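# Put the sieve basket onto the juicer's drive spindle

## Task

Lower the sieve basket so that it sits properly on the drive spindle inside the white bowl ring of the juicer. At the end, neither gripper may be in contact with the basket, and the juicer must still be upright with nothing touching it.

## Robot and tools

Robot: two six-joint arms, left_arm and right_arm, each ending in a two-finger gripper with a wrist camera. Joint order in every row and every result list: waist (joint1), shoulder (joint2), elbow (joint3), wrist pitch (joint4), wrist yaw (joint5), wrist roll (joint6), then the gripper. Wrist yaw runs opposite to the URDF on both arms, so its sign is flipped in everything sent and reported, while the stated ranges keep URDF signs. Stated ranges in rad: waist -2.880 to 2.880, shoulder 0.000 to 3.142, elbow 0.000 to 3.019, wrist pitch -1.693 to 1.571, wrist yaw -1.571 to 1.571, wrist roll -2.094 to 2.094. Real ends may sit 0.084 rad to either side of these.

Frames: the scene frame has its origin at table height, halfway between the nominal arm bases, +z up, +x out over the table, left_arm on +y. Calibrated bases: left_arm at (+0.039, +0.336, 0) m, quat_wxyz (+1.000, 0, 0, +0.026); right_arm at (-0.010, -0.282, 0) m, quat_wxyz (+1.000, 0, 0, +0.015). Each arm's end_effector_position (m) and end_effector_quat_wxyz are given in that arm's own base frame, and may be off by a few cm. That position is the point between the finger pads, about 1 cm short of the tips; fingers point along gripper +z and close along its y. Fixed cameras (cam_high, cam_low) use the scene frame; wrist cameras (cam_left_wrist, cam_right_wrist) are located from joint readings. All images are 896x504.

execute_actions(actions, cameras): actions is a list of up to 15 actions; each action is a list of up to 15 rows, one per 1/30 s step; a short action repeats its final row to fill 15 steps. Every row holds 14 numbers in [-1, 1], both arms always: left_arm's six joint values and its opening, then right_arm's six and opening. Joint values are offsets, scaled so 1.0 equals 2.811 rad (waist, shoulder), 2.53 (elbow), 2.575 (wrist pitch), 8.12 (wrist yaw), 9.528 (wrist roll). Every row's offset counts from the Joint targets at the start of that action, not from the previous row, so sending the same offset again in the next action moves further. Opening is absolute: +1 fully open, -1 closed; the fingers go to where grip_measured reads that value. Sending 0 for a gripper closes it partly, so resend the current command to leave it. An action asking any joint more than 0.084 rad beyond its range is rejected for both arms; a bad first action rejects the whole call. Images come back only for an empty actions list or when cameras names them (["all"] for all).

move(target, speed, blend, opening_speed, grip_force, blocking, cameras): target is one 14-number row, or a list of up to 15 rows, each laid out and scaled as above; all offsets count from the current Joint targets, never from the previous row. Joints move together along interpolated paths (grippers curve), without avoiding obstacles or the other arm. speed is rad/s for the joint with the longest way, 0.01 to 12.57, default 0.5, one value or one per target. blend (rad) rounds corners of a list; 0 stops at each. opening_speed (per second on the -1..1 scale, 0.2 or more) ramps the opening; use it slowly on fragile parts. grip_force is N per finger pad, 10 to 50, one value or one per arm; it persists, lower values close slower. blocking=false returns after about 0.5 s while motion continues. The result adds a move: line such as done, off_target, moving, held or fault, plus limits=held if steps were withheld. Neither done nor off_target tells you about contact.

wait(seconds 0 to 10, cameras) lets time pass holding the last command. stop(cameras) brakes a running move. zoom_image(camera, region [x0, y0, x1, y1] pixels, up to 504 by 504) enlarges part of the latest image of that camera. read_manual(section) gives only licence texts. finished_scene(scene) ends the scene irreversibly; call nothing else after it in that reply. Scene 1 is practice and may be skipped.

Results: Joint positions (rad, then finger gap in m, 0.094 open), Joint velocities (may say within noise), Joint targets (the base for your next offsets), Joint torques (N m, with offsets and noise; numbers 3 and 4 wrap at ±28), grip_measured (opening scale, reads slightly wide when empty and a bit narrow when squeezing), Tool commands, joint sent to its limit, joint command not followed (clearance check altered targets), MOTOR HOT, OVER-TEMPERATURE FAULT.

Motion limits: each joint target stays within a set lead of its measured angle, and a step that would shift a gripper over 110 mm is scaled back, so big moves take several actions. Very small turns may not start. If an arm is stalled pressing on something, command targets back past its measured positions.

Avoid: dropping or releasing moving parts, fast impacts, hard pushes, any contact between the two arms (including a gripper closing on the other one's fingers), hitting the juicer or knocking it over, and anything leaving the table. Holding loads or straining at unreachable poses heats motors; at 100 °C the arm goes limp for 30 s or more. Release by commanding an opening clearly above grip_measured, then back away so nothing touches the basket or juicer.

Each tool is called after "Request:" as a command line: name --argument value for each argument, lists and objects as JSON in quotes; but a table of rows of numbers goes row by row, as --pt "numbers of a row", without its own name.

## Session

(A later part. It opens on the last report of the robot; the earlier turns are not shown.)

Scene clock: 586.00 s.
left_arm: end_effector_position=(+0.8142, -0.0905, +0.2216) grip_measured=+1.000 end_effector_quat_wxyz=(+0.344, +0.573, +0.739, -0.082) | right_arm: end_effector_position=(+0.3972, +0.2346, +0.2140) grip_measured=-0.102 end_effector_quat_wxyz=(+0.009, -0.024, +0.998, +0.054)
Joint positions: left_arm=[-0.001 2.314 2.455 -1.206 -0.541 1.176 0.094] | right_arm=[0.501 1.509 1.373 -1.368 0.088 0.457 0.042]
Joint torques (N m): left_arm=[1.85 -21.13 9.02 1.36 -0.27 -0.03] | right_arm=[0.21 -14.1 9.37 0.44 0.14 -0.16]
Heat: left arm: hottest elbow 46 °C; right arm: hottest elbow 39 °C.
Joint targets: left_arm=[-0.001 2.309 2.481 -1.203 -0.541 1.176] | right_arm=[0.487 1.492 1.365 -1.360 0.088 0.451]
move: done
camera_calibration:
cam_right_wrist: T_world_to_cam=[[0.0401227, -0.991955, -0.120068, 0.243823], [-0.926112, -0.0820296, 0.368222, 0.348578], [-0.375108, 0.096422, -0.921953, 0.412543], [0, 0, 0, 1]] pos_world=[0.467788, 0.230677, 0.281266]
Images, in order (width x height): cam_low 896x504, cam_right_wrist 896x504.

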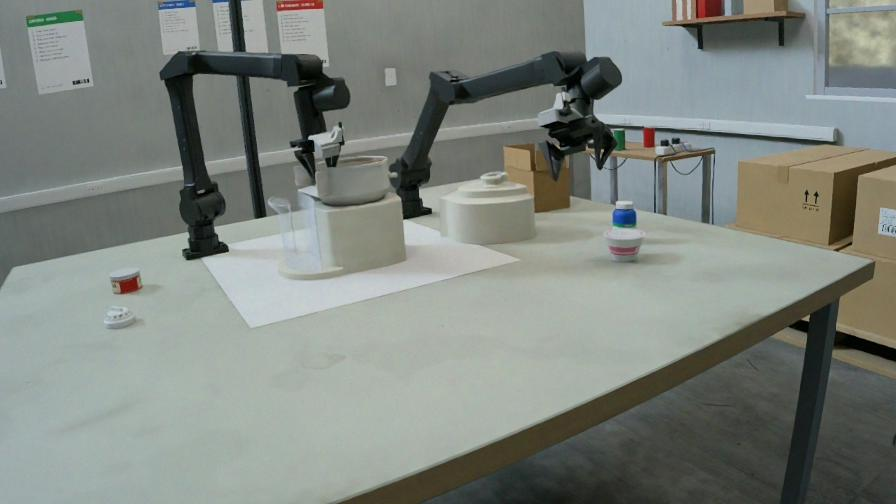

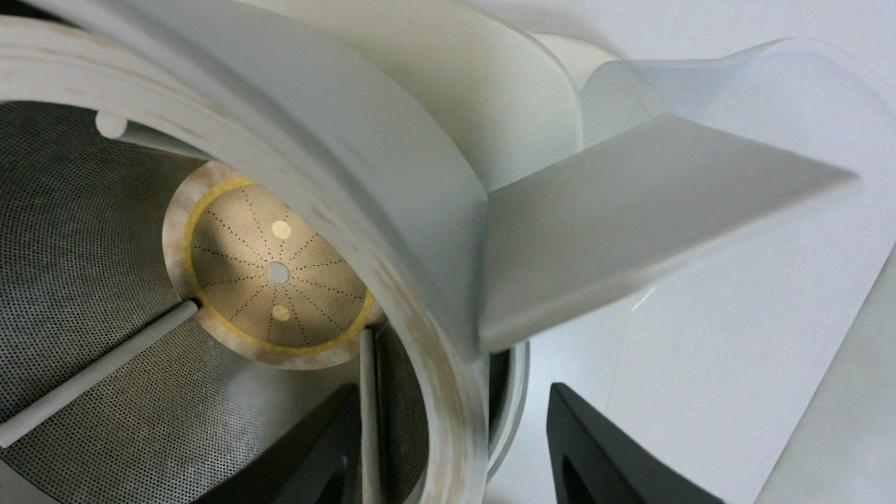

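Request:
move --pt "0 0 0 0 0 0 1 0 0 0.0237 0 0 0 -0.1" --pt "0 0 0 0 0 0 1 0 0.0028 0.0810 -0.0602 0 0 -0.1" --speed 0.15 --cameras '["cam_high","cam_low","cam_right_wrist"]'

Request:
zoom_image --camera "cam_right_wrist" --region '[0, 0, 504, 504]'

Scene clock: 605.03 s.
left_arm: end_effector_position=(+0.8142, -0.0905, +0.2216) grip_measured=+1.000 end_effector_quat_wxyz=(+0.344, +0.573, +0.739, -0.082) | right_arm: end_effector_position=(+0.4000, +0.2361, +0.2654) grip_measured=-0.102 end_effector_quat_wxyz=(+0.009, -0.024, +0.998, +0.054)
Joint positions: left_arm=[-0.001 2.314 2.455 -1.206 -0.541 1.176 0.094] | right_arm=[0.501 1.509 1.508 -1.505 0.088 0.457 0.042]
Joint torques (N m): left_arm=[1.96 -21.36 9.01 1.35 -0.27 -0.02] | right_arm=[0.15 -12.69 15.21 -0.17 0.14 -0.15]
Heat: left arm: hottest elbow 46 °C; right arm: hottest elbow 39 °C.
Joint targets: left_arm=[-0.001 2.309 2.481 -1.203 -0.541 1.176] | right_arm=[0.487 1.500 1.570 -1.515 0.088 0.451]
move: off_target (right_arm); right_arm: the elbow is farthest, 0.062 rad from its target
camera_calibration:
cam_right_wrist: T_world_to_cam=[[0.0400555, -0.992039, -0.119391, 0.251279], [-0.925632, -0.0818397, 0.36947, 0.33182], [-0.376299, 0.0957131, -0.921541, 0.46136], [0, 0, 0, 1]] pos_world=[0.470688, 0.232277, 0.332566]
Images, in order (width x height): cam_high 896x504, cam_low 896x504, cam_right_wrist 896x504.

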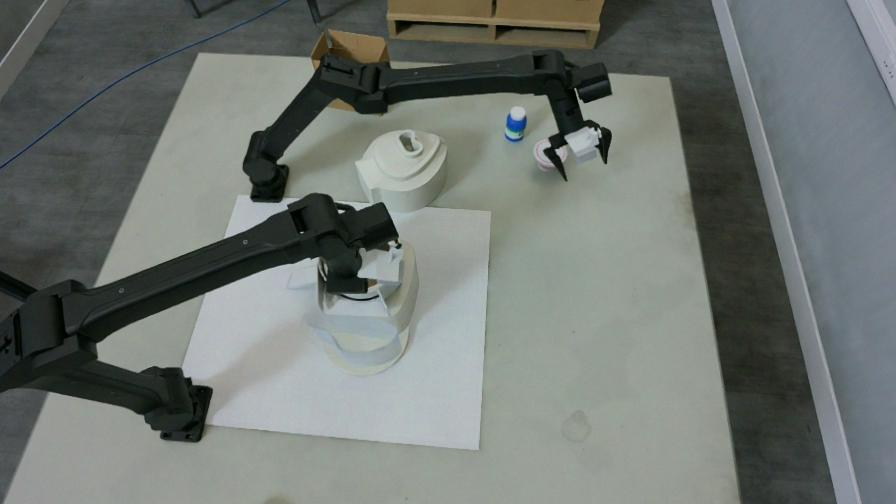

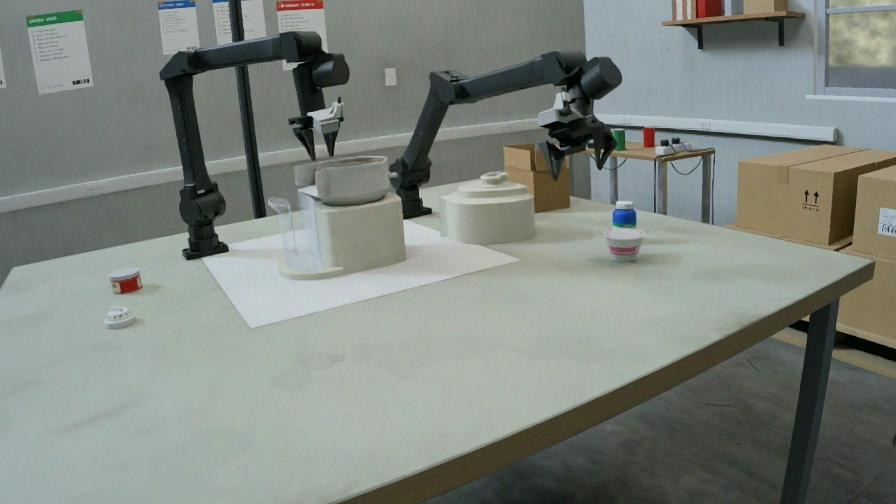

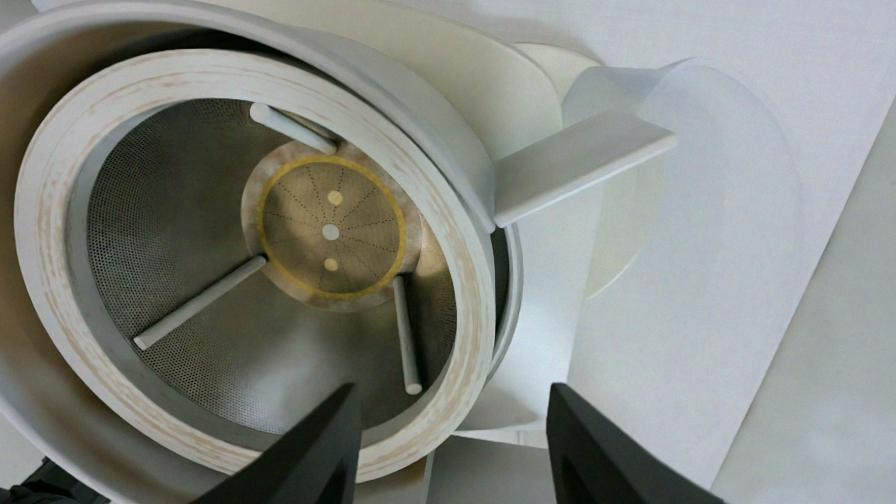

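Scaled by 1.000.

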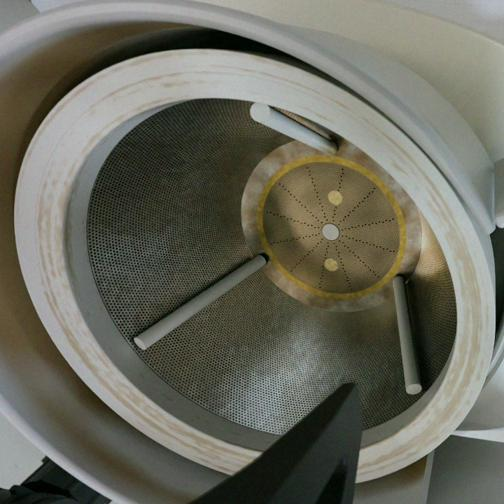

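Request:
move --target '[0,0,0,0,0,0,1,0.0527,0.0132,0.1253,-0.0466,-0.0108,-0.0473,0.1]' --speed 0.3 --cameras '["cam_high","cam_low","cam_right_wrist"]'

Request:
zoom_image --camera "cam_right_wrist" --region '[230, 80, 630, 440]'

Request:
zoom_image --camera "cam_low" --region '[270, 120, 430, 290]'

Scene clock: 615.27 s.
left_arm: end_effector_position=(+0.8142, -0.0905, +0.2216) grip_measured=+1.000 end_effector_quat_wxyz=(+0.344, +0.573, +0.739, -0.082) | right_arm: end_effector_position=(+0.4027, +0.2894, +0.3882) grip_measured=+0.098 end_effector_quat_wxyz=(+0.120, -0.300, +0.945, +0.041)
Joint positions: left_arm=[-0.001 2.314 2.455 -1.206 -0.541 1.176 0.094] | right_arm=[0.623 1.517 1.826 -1.624 0.004 0.009 0.052]
Joint torques (N m): left_arm=[2.02 -21.19 8.95 1.29 -0.27 -0.02] | right_arm=[1.96 -11.05 15.13 -0.01 -0.01 -0.14]
Heat: left arm: hottest elbow 46 °C; right arm: hottest elbow 42 °C.
Joint targets: left_arm=[-0.001 2.309 2.481 -1.203 -0.541 1.176] | right_arm=[0.635 1.537 1.887 -1.635 0.000 0.001]
move: off_target (right_arm); right_arm: the elbow is farthest, 0.061 rad from its target
camera_calibration:
cam_right_wrist: T_world_to_cam=[[0.572748, -0.81949, -0.019902, 0.0156858], [-0.809345, -0.569177, 0.144906, 0.474714], [-0.130077, -0.066887, -0.989245, 0.544739], [0, 0, 0, 1]] pos_world=[0.446081, 0.319486, 0.470404]
Images, in order (width x height): cam_high 896x504, cam_low 896x504, cam_right_wrist 896x504.

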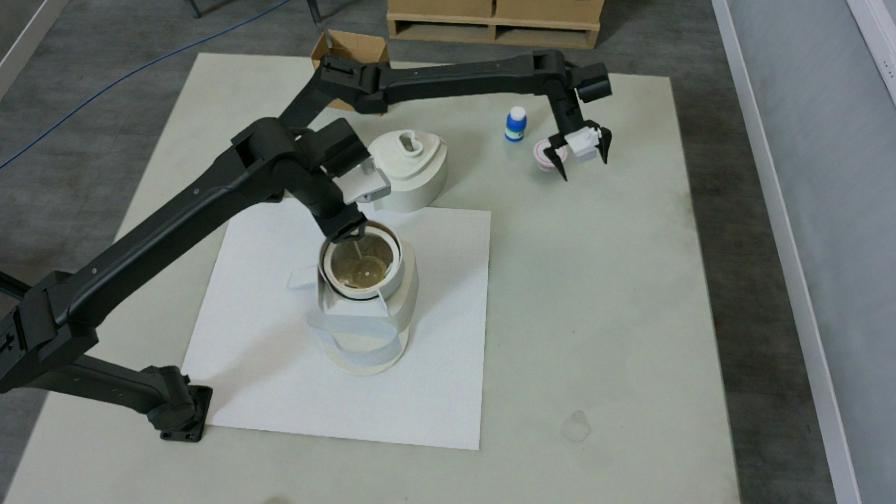

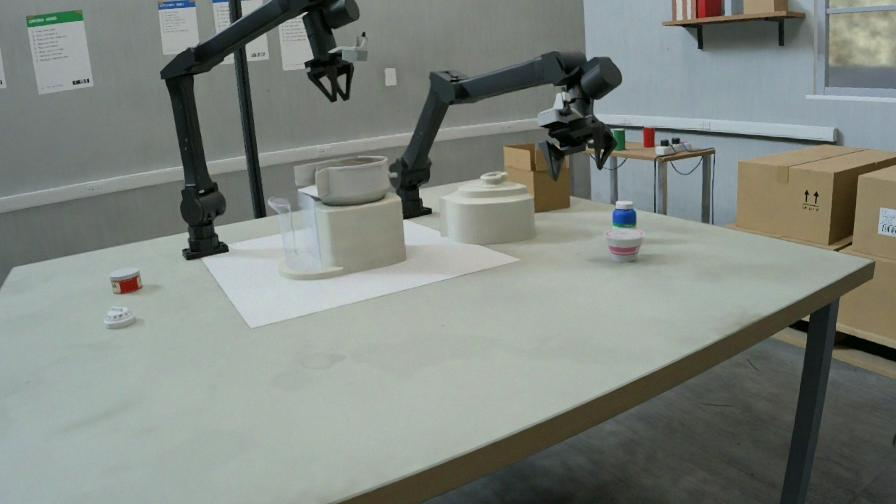

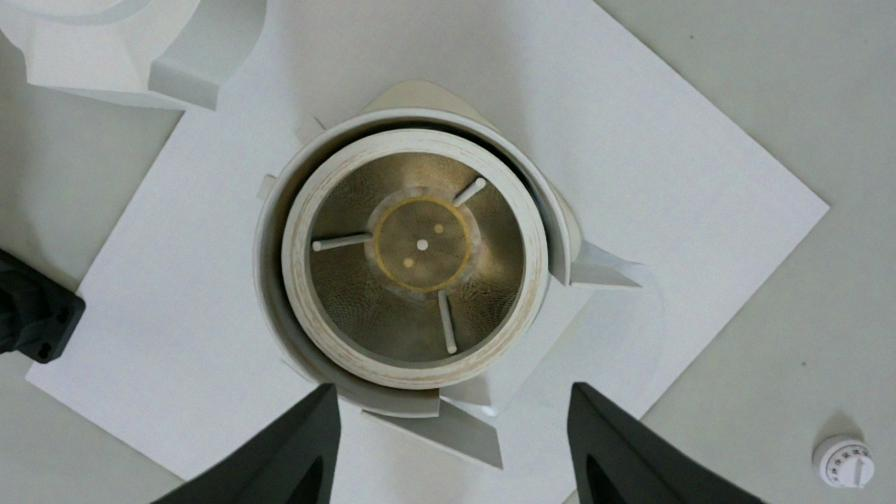

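Scaled by 1.260 from the camera's 896x504 image, which has a finer 1280x720 frame.

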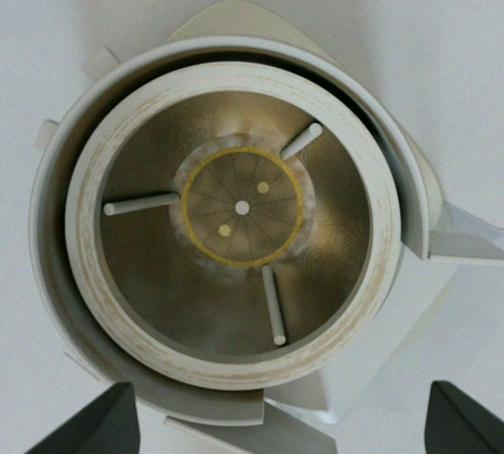

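Scaled by 2.965 from the camera's 896x504 image, which has a finer 1280x720 frame.

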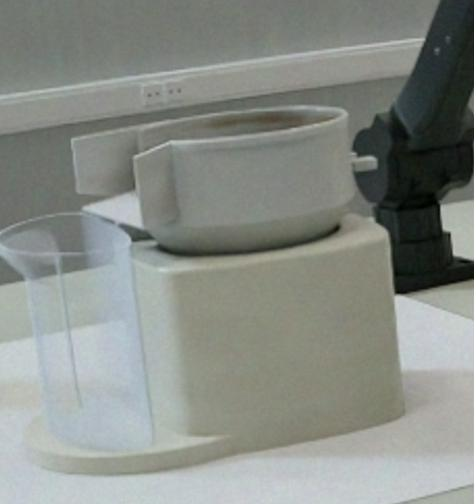

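Request:
move --pt "0 0 0 0 0 0 1 -0.0480 -0.0071 -0.1735 0.0680 0.0108 0.0479 0.1" --pt "0 0 0 0 0 0 1 -0.0480 -0.0007 -0.2150 0.1146 0.0108 0.0479 0.1" --speed '[0.3,0.08]' --cameras '["cam_low","cam_right_wrist"]'

Scene clock: 726.37 s.
left_arm: end_effector_position=(+0.8142, -0.0905, +0.2216) grip_measured=+1.000 end_effector_quat_wxyz=(+0.344, +0.573, +0.739, -0.082) | right_arm: end_effector_position=(+0.3939, +0.2389, +0.2042) grip_measured=+0.098 end_effector_quat_wxyz=(+0.005, -0.033, +0.998, +0.051)
Joint positions: left_arm=[-0.001 2.314 2.455 -1.206 -0.541 1.176 0.094] | right_arm=[0.514 1.517 1.357 -1.353 0.085 0.45 0.052]
Joint torques (N m): left_arm=[2.02 -21.13 8.99 1.31 -0.26 -0.02] | right_arm=[0.44 -10.93 8.9 0.47 0.21 -0.01]
Heat: left arm: hottest elbow 47 °C; right arm: hottest elbow 56 °C.
Joint targets: left_arm=[-0.001 2.309 2.481 -1.203 -0.541 1.176] | right_arm=[0.501 1.535 1.343 -1.340 0.088 0.457]
move: done
camera_calibration:
cam_right_wrist: T_world_to_cam=[[0.058422, -0.991808, -0.113592, 0.238568], [-0.921833, -0.09727, 0.375183, 0.350032], [-0.383159, 0.082794, -0.919964, 0.407831], [0, 0, 0, 1]] pos_world=[0.464997, 0.236896, 0.270963]
Images, in order (width x height): cam_low 896x504, cam_right_wrist 896x504.

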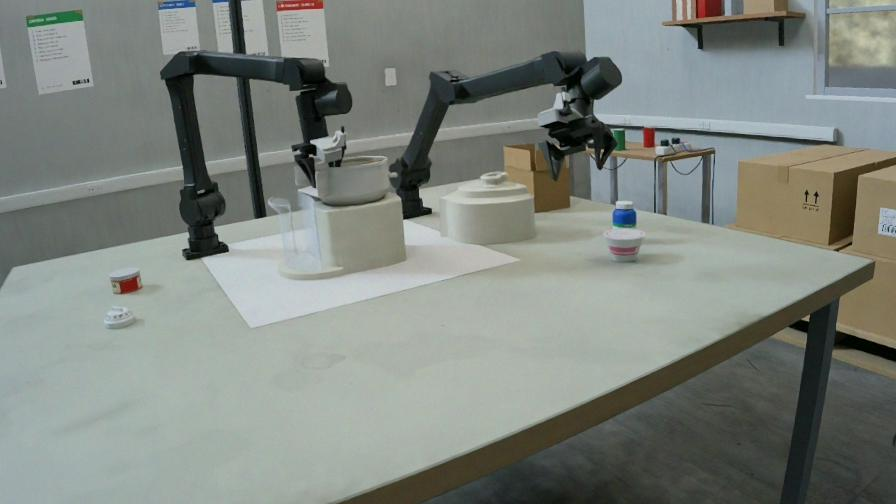

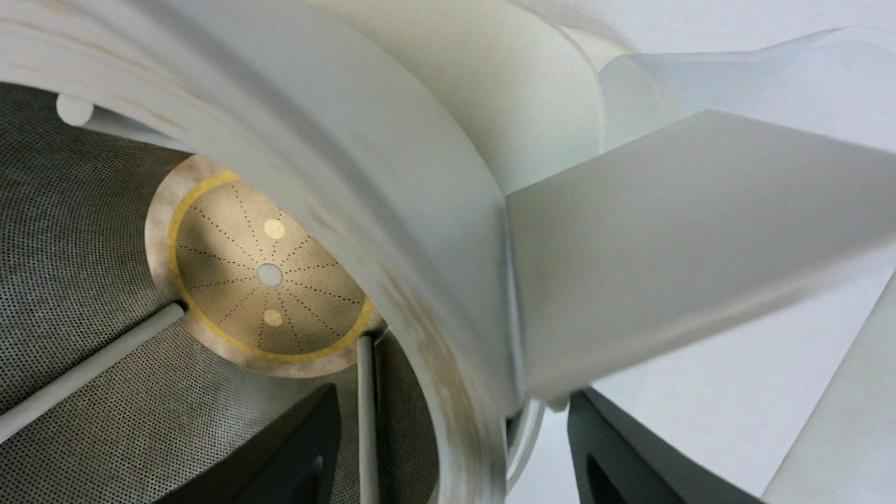

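Request:
move --target '[0,0,0,0,0,0,1,0,0,0,0,0,0,-0.95]' --opening_speed 0.5 --cameras '["cam_right_wrist"]'

Scene clock: 735.17 s.
left_arm: end_effector_position=(+0.8142, -0.0905, +0.2216) grip_measured=+1.000 end_effector_quat_wxyz=(+0.344, +0.573, +0.739, -0.082) | right_arm: end_effector_position=(+0.3947, +0.2375, +0.2042) grip_measured=-0.710 end_effector_quat_wxyz=(+0.005, -0.031, +0.998, +0.051)
Joint positions: left_arm=[-0.001 2.314 2.455 -1.206 -0.541 1.176 0.094] | right_arm=[0.511 1.517 1.357 -1.353 0.085 0.452 0.014]
Joint torques (N m): left_arm=[1.85 -21.3 8.95 1.33 -0.28 -0.02] | right_arm=[0.44 -10.99 8.83 0.65 0.21 -0.03]
Heat: left arm: hottest elbow 47 °C; right arm: hottest elbow 52 °C.
Joint targets: left_arm=[-0.001 2.309 2.481 -1.203 -0.541 1.176] | right_arm=[0.501 1.535 1.343 -1.340 0.088 0.457]
move: done
camera_calibration:
cam_right_wrist: T_world_to_cam=[[0.0531565, -0.992097, -0.113656, 0.239369], [-0.92227, -0.0924142, 0.375336, 0.349622], [-0.382873, 0.0848702, -0.919894, 0.407637], [0, 0, 0, 1]] pos_world=[0.465795, 0.235191, 0.270963]
Images, in order (width x height): cam_right_wrist 896x504.

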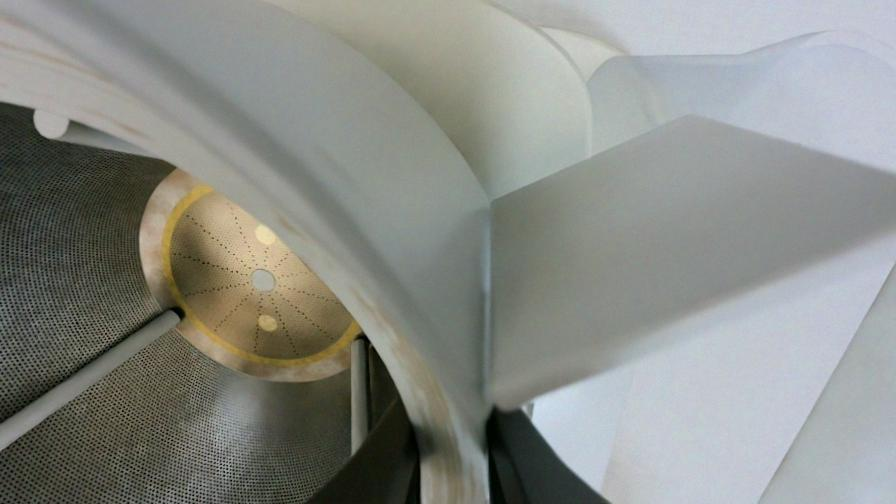

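Request:
move --pt "0 0 0 0 0 0 1 0 0 0.0245 -0.0085 0 0 -0.95" --pt "0 0 0 0 0 0 1 0 0 0.0427 -0.0233 0 0 -0.95" --speed 0.1 --cameras '["cam_low","cam_right_wrist"]'

Request:
zoom_image --camera "cam_low" --region '[300, 130, 400, 190]'

Scene clock: 741.97 s.
left_arm: end_effector_position=(+0.8142, -0.0905, +0.2216) grip_measured=+1.000 end_effector_quat_wxyz=(+0.344, +0.573, +0.739, -0.082) | right_arm: end_effector_position=(+0.3947, +0.2376, +0.2084) grip_measured=-0.710 end_effector_quat_wxyz=(-0.003, -0.028, +0.998, +0.047)
Joint positions: left_arm=[-0.001 2.314 2.455 -1.206 -0.541 1.176 0.094] | right_arm=[0.511 1.527 1.379 -1.384 0.085 0.455 0.014]
Joint torques (N m): left_arm=[1.96 -21.25 8.92 1.33 -0.27 -0.02] | right_arm=[0.26 -11.93 15.88 -0.61 0.21 -0.08]
Heat: left arm: hottest elbow 47 °C; right arm: hottest elbow 50 °C.
Joint targets: left_arm=[-0.001 2.309 2.481 -1.203 -0.541 1.176] | right_arm=[0.501 1.535 1.451 -1.400 0.088 0.457]
move: off_target (right_arm); right_arm: the elbow is farthest, 0.072 rad from its target
camera_calibration:
cam_right_wrist: T_world_to_cam=[[0.047729, -0.993233, -0.105881, 0.240639], [-0.916617, -0.0856732, 0.390478, 0.341091], [-0.396907, 0.078415, -0.914503, 0.417562], [0, 0, 0, 1]] pos_world=[0.466898, 0.23549, 0.274152]
Images, in order (width x height): cam_low 896x504, cam_right_wrist 896x504.

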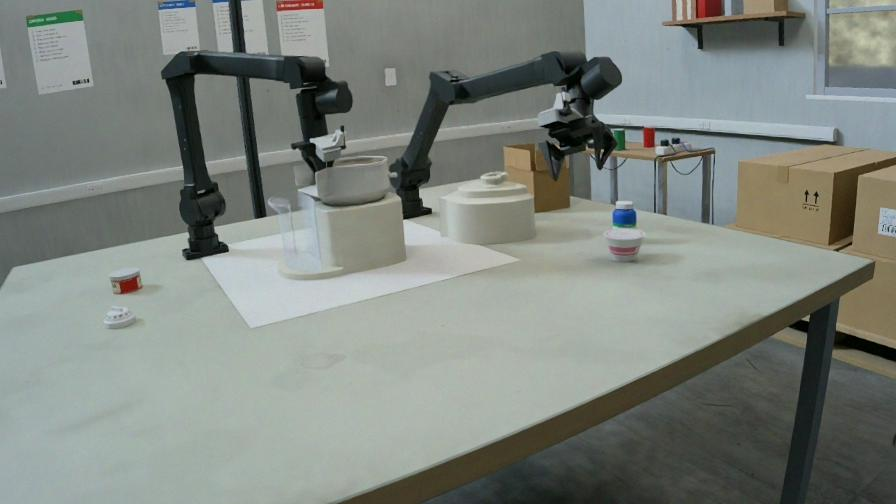

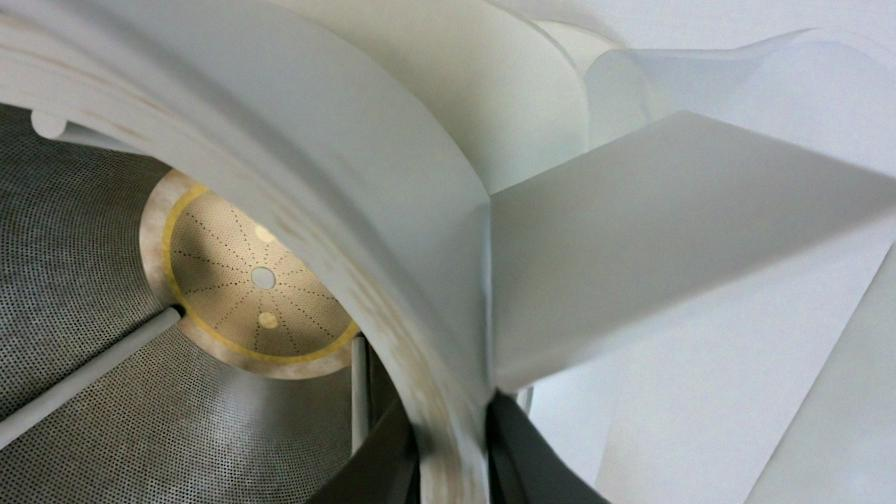

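Scaled by 5.040 from the camera's 896x504 image, which has a finer 1280x720 frame.

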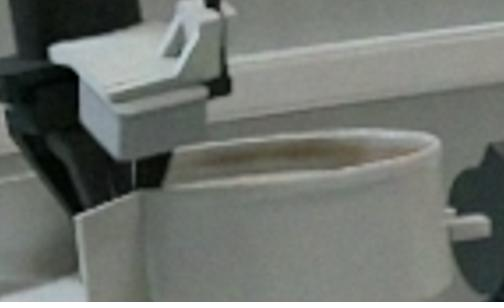

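Request:
move --target '[0,0,0,0,0,0,1,0,-0.0040,0.0130,-0.0100,0,0,-0.95]' --speed 0.1 --cameras '["cam_low","cam_right_wrist"]'

Request:
zoom_image --camera "cam_low" --region '[300, 130, 400, 190]'

Scene clock: 745.43 s.
left_arm: end_effector_position=(+0.8142, -0.0905, +0.2216) grip_measured=+1.000 end_effector_quat_wxyz=(+0.344, +0.573, +0.739, -0.082) | right_arm: end_effector_position=(+0.3948, +0.2376, +0.2186) grip_measured=-0.711 end_effector_quat_wxyz=(-0.005, -0.028, +0.999, +0.046)
Joint positions: left_arm=[-0.001 2.314 2.455 -1.206 -0.541 1.176 0.094] | right_arm=[0.511 1.527 1.406 -1.416 0.085 0.455 0.014]
Joint torques (N m): left_arm=[1.9 -21.25 8.98 1.33 -0.27 -0.03] | right_arm=[0.73 -12.98 16.39 -0.42 0.22 -0.09]
Heat: left arm: hottest elbow 47 °C; right arm: hottest elbow 50 °C.
Joint targets: left_arm=[-0.001 2.309 2.481 -1.203 -0.541 1.176] | right_arm=[0.501 1.524 1.484 -1.426 0.088 0.457]
move: off_target (right_arm); right_arm: the elbow is farthest, 0.078 rad from its target
camera_calibration:
cam_right_wrist: T_world_to_cam=[[0.0471995, -0.993503, -0.103557, 0.241508], [-0.914793, -0.0846281, 0.394957, 0.33528], [-0.401155, 0.0760912, -0.912844, 0.428727], [0, 0, 0, 1]] pos_world=[0.467299, 0.23569, 0.283949]
Images, in order (width x height): cam_low 896x504, cam_right_wrist 896x504.

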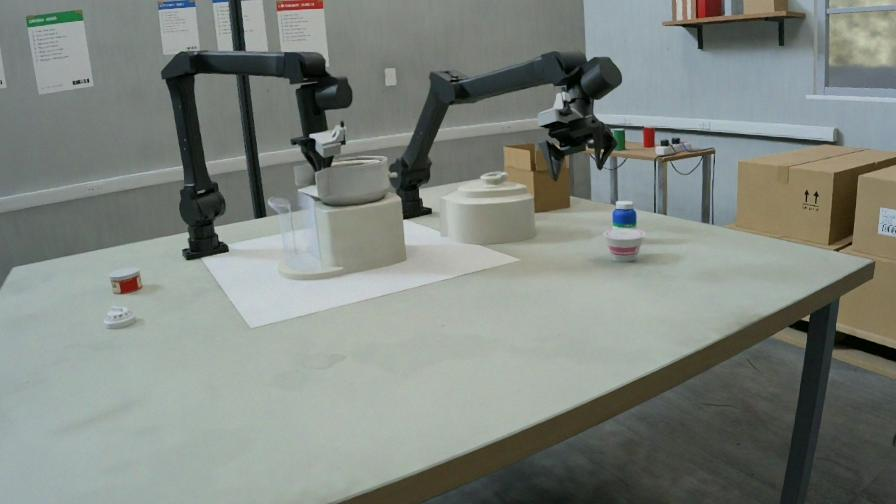

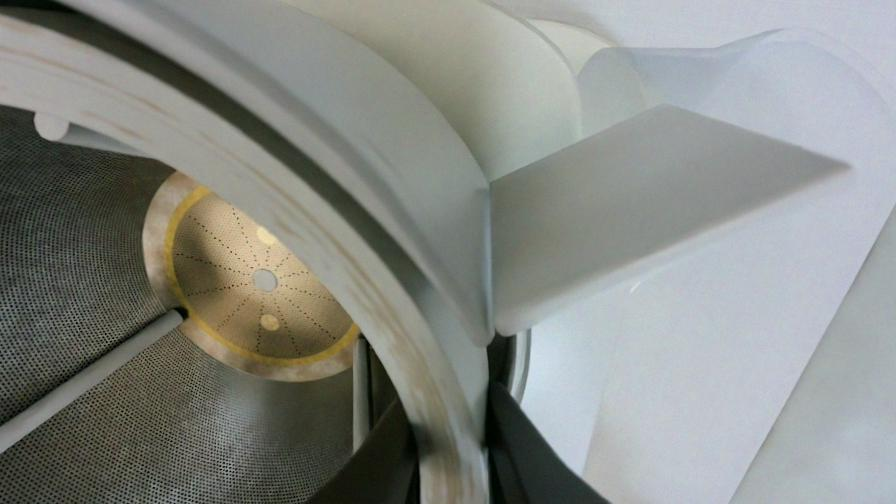

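Scaled by 5.040 from the camera's 896x504 image, which has a finer 1280x720 frame.

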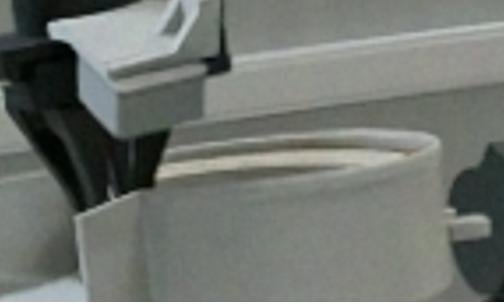

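Request:
move --pt "0 0 0 0 0 0 1 0.0036 -0.0064 -0.0332 0.0082 0 0 -0.95" --pt "0 0 0 0 0 0 1 0.0092 -0.0221 -0.0538 0.0210 -0.001 0.0211 -0.95" --speed 0.1 --cameras '["cam_low","cam_right_wrist"]'

Request:
zoom_image --camera "cam_low" --region '[300, 130, 400, 190]'

Scene clock: 768.23 s.
left_arm: end_effector_position=(+0.8142, -0.0905, +0.2216) grip_measured=+1.000 end_effector_quat_wxyz=(+0.344, +0.573, +0.739, -0.082) | right_arm: end_effector_position=(+0.3844, +0.2327, +0.2164) grip_measured=-0.711 end_effector_quat_wxyz=(-0.002, +0.065, +0.997, +0.048)
Joint positions: left_arm=[-0.001 2.314 2.455 -1.206 -0.541 1.176 0.094] | right_arm=[0.513 1.488 1.356 -1.389 0.083 0.647 0.014]
Joint torques (N m): left_arm=[1.96 -21.13 8.96 1.29 -0.26 -0.02] | right_arm=[1.79 -14.51 9.36 0.76 0.02 0.01]
Heat: left arm: hottest elbow 47 °C; right arm: hottest elbow 53 °C.
Joint targets: left_arm=[-0.001 2.309 2.481 -1.203 -0.541 1.176] | right_arm=[0.526 1.462 1.348 -1.372 0.080 0.658]
move: done
camera_calibration:
cam_right_wrist: T_world_to_cam=[[-0.139256, -0.9843, -0.108445, 0.307459], [-0.913701, 0.0854964, 0.397291, 0.285613], [-0.381782, 0.154412, -0.911263, 0.396893], [0, 0, 0, 1]] pos_world=[0.455307, 0.216928, 0.281545]
Images, in order (width x height): cam_low 896x504, cam_right_wrist 896x504.

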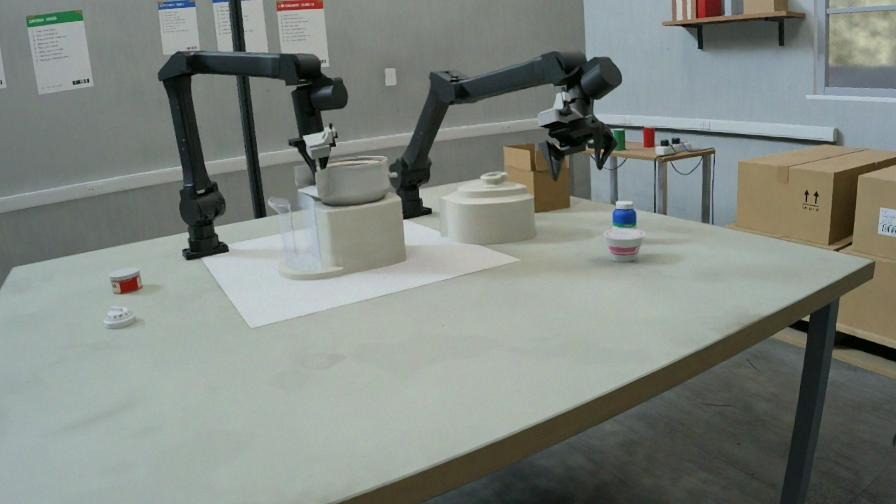

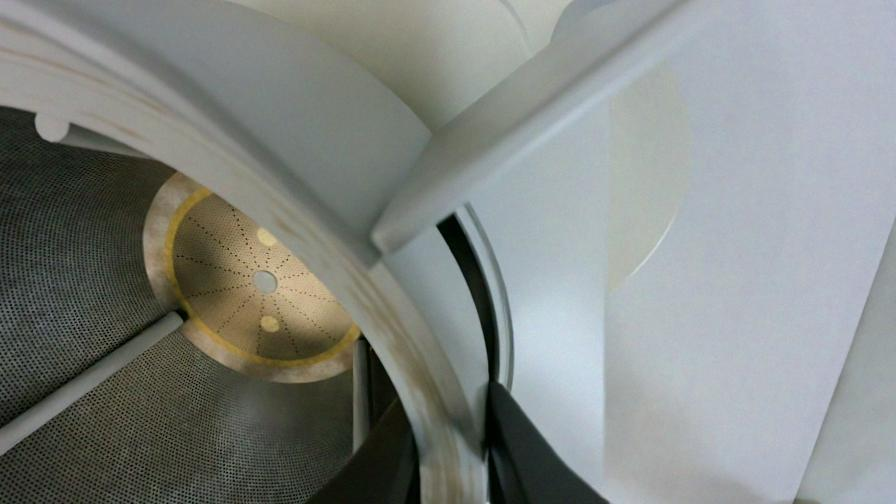

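Scaled by 5.040 from the camera's 896x504 image, which has a finer 1280x720 frame.

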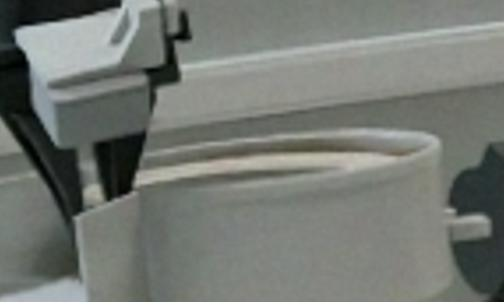

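Request:
move --target '[0,0,0,0,0,0,1,0.0046,0,0,0,0,0,-0.95]' --speed 0.05 --cameras '["cam_right_wrist"]'

Scene clock: 771.40 s.
left_arm: end_effector_position=(+0.8142, -0.0905, +0.2216) grip_measured=+1.000 end_effector_quat_wxyz=(+0.344, +0.573, +0.739, -0.082) | right_arm: end_effector_position=(+0.3830, +0.2363, +0.2166) grip_measured=-0.711 end_effector_quat_wxyz=(+0.000, +0.063, +0.997, +0.048)
Joint positions: left_arm=[-0.001 2.314 2.455 -1.206 -0.541 1.176 0.094] | right_arm=[0.523 1.487 1.356 -1.386 0.08 0.652 0.014]
Joint torques (N m): left_arm=[1.96 -21.25 8.99 1.32 -0.28 -0.03] | right_arm=[2.26 -14.51 9.25 0.58 0.1 -0.04]
Heat: left arm: hottest elbow 47 °C; right arm: hottest elbow 52 °C.
Joint targets: left_arm=[-0.001 2.309 2.481 -1.203 -0.541 1.176] | right_arm=[0.539 1.461 1.348 -1.372 0.080 0.658]
move: done
camera_calibration:
cam_right_wrist: T_world_to_cam=[[-0.134446, -0.984972, -0.10842, 0.309106], [-0.9156, 0.0816394, 0.393715, 0.286432], [-0.378946, 0.152203, -0.912816, 0.395816], [0, 0, 0, 1]] pos_world=[0.453809, 0.220832, 0.282048]
Images, in order (width x height): cam_right_wrist 896x504.

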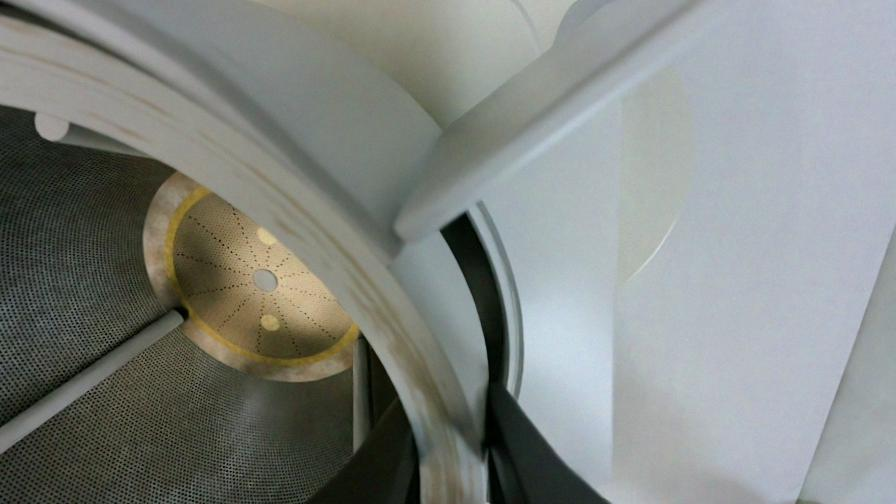

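Request:
move --target '[0,0,0,0,0,0,1,0,0,-0.0134,0.0148,0,0,-0.95]' --speed 0.05 --cameras '["cam_low","cam_right_wrist"]'

Request:
zoom_image --camera "cam_low" --region '[300, 130, 400, 190]'

Scene clock: 775.87 s.
left_arm: end_effector_position=(+0.8142, -0.0905, +0.2216) grip_measured=+1.000 end_effector_quat_wxyz=(+0.344, +0.573, +0.739, -0.082) | right_arm: end_effector_position=(+0.3827, +0.2373, +0.2051) grip_measured=-0.711 end_effector_quat_wxyz=(+0.004, +0.062, +0.997, +0.051)
Joint positions: left_arm=[-0.001 2.314 2.455 -1.206 -0.541 1.176 0.094] | right_arm=[0.525 1.486 1.324 -1.345 0.08 0.652 0.014]
Joint torques (N m): left_arm=[2.02 -21.3 9.01 1.33 -0.28 -0.03] | right_arm=[2.02 -14.39 9.18 0.55 0.1 -0.05]
Heat: left arm: hottest elbow 47 °C; right arm: hottest elbow 51 °C.
Joint targets: left_arm=[-0.001 2.309 2.481 -1.203 -0.541 1.176] | right_arm=[0.539 1.461 1.314 -1.334 0.080 0.658]
move: done
camera_calibration:
cam_right_wrist: T_world_to_cam=[[-0.132, -0.984632, -0.114348, 0.309103], [-0.919004, 0.0783297, 0.386388, 0.294124], [-0.371493, 0.156089, -0.915221, 0.381715], [0, 0, 0, 1]] pos_world=[0.452907, 0.221732, 0.271052]
Images, in order (width x height): cam_low 896x504, cam_right_wrist 896x504.

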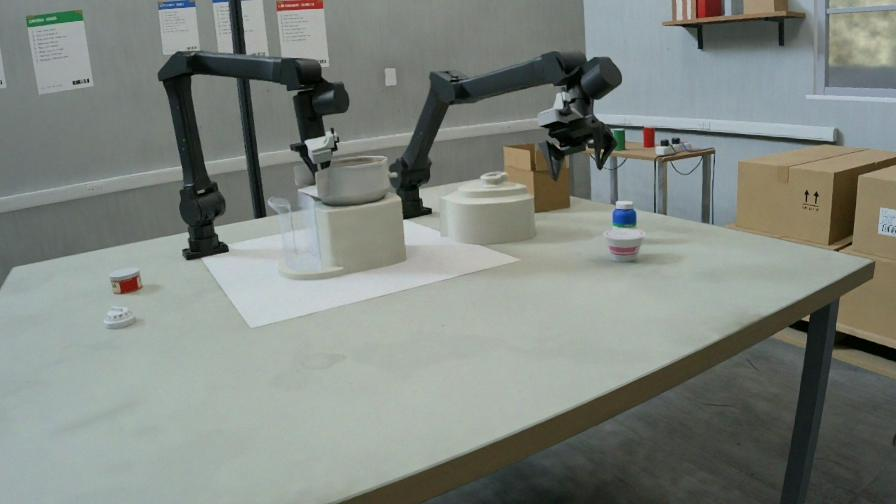

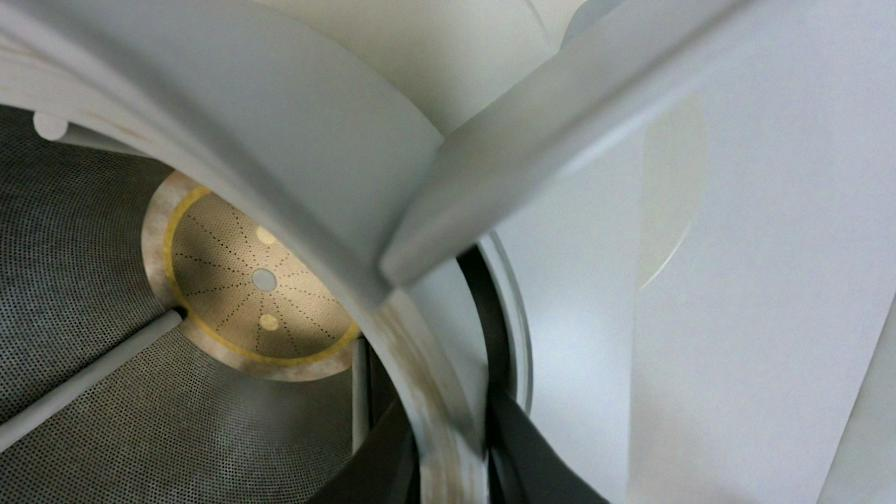

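Scaled by 5.040 from the camera's 896x504 image, which has a finer 1280x720 frame.

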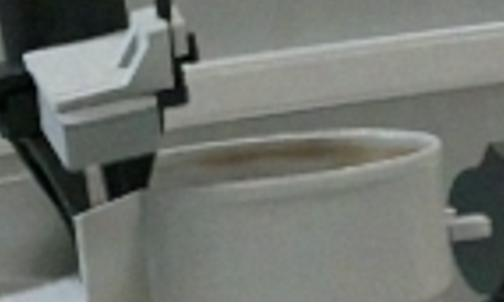

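Request:
move --target '[0,0,0,0,0,0,1,0,0,0,0,0,0,-0.1]' --opening_speed 0.5 --cameras '["cam_right_wrist"]'

Scene clock: 781.63 s.
left_arm: end_effector_position=(+0.8142, -0.0905, +0.2216) grip_measured=+1.000 end_effector_quat_wxyz=(+0.344, +0.573, +0.739, -0.082) | right_arm: end_effector_position=(+0.3820, +0.2371, +0.2090) grip_measured=-0.102 end_effector_quat_wxyz=(+0.008, +0.062, +0.997, +0.053)
Joint positions: left_arm=[-0.001 2.314 2.455 -1.206 -0.541 1.176 0.094] | right_arm=[0.525 1.477 1.324 -1.345 0.08 0.653 0.042]
Joint torques (N m): left_arm=[1.9 -21.07 8.96 1.32 -0.28 -0.02] | right_arm=[2.32 -13.22 9.16 0.62 0.1 -0.04]
Heat: left arm: hottest elbow 47 °C; right arm: hottest elbow 50 °C.
Joint targets: left_arm=[-0.001 2.309 2.481 -1.203 -0.541 1.176] | right_arm=[0.539 1.462 1.314 -1.334 0.080 0.658]
move: done
camera_calibration:
cam_right_wrist: T_world_to_cam=[[-0.131061, -0.984091, -0.119952, 0.309856], [-0.922043, 0.0765471, 0.379443, 0.295045], [-0.364224, 0.160331, -0.917407, 0.381773], [0, 0, 0, 1]] pos_world=[0.451705, 0.221131, 0.275456]
Images, in order (width x height): cam_right_wrist 896x504.

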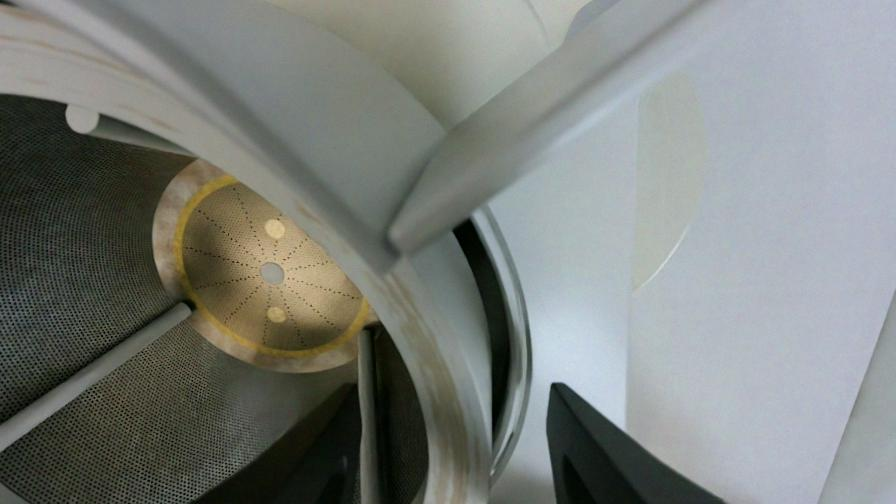

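Request:
move --pt "0 0 0 0 0 0 1 0 0 0.0241 -0.0070 0 0 -0.1" --pt "0 0 0 0 0 0 1 0 0 0.0933 -0.0784 0 0 -0.1" --pt "0 0 0 0 0 0 1 0.0342 0.0267 0.2265 -0.1169 -0.00985 -0.0691 -0.1" --speed '[0.2,0.2,0.4]' --blend '[0,0.05,0]' --cameras '["cam_high","cam_right_wrist"]'

Request:
zoom_image --camera "cam_right_wrist" --region '[230, 80, 630, 440]'

Scene clock: 791.13 s.
left_arm: end_effector_position=(+0.8142, -0.0905, +0.2216) grip_measured=+1.000 end_effector_quat_wxyz=(+0.344, +0.573, +0.739, -0.082) | right_arm: end_effector_position=(+0.4029, +0.2890, +0.3883) grip_measured=-0.102 end_effector_quat_wxyz=(+0.121, -0.300, +0.945, +0.041)
Joint positions: left_arm=[-0.001 2.314 2.455 -1.206 -0.541 1.176 0.094] | right_arm=[0.622 1.517 1.825 -1.624 0.003 0.008 0.042]
Joint torques (N m): left_arm=[1.96 -21.13 8.98 1.31 -0.27 -0.03] | right_arm=[1.9 -10.7 15.15 0.01 -0.04 -0.16]
Heat: left arm: hottest elbow 47 °C; right arm: hottest elbow 49 °C.
Joint targets: left_arm=[-0.001 2.309 2.481 -1.203 -0.541 1.176] | right_arm=[0.636 1.537 1.887 -1.635 0.000 0.000]
move: off_target (right_arm); right_arm: the elbow is farthest, 0.062 rad from its target
camera_calibration:
cam_right_wrist: T_world_to_cam=[[0.572671, -0.819556, -0.0193692, 0.0150486], [-0.809495, -0.569057, 0.144542, 0.474847], [-0.129482, -0.0670956, -0.989309, 0.544571], [0, 0, 0, 1]] pos_world=[0.446281, 0.319086, 0.470405]
Images, in order (width x height): cam_high 896x504, cam_right_wrist 896x504.

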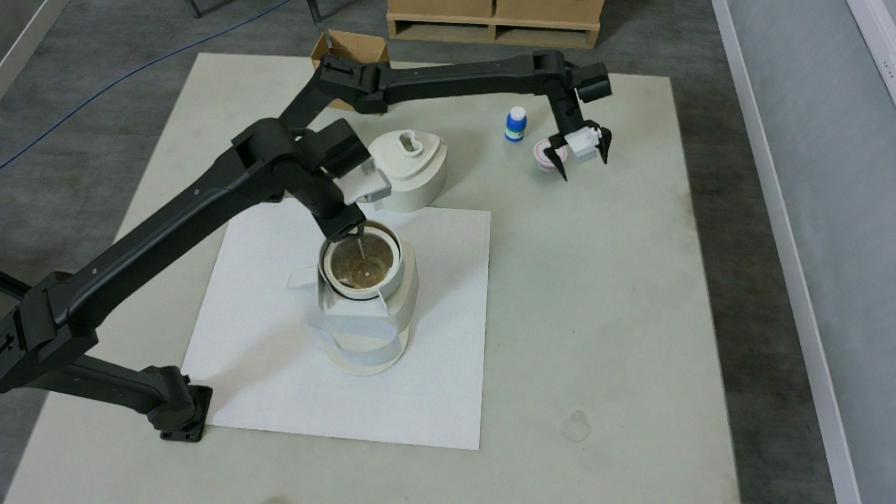

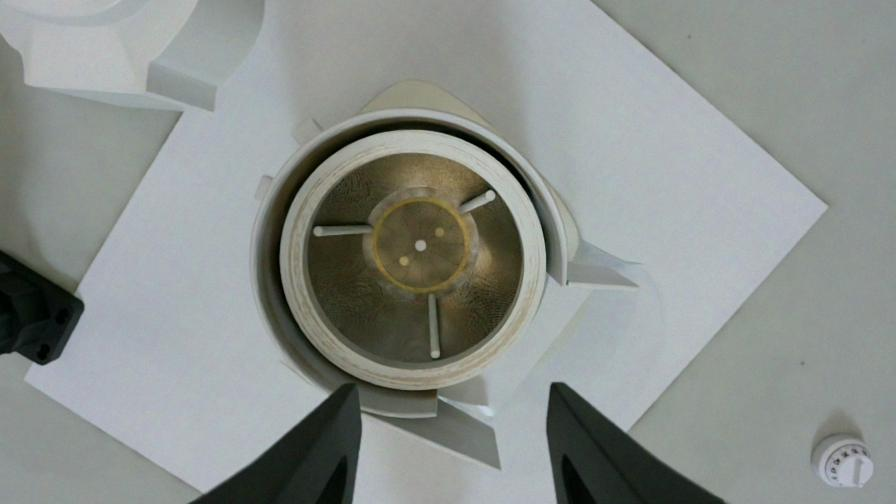

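Scaled by 1.260 from the camera's 896x504 image, which has a finer 1280x720 frame.

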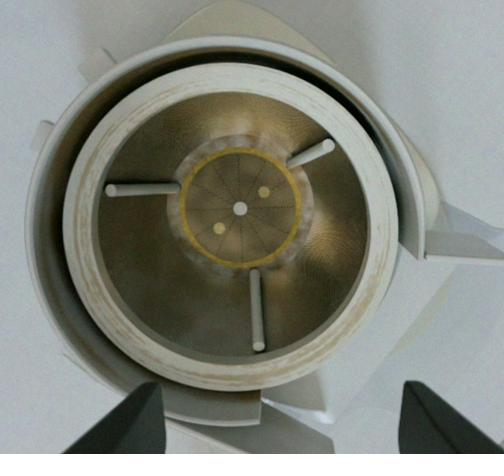

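Request:
finished_scene --scene 1

The scene is finished: the task was done.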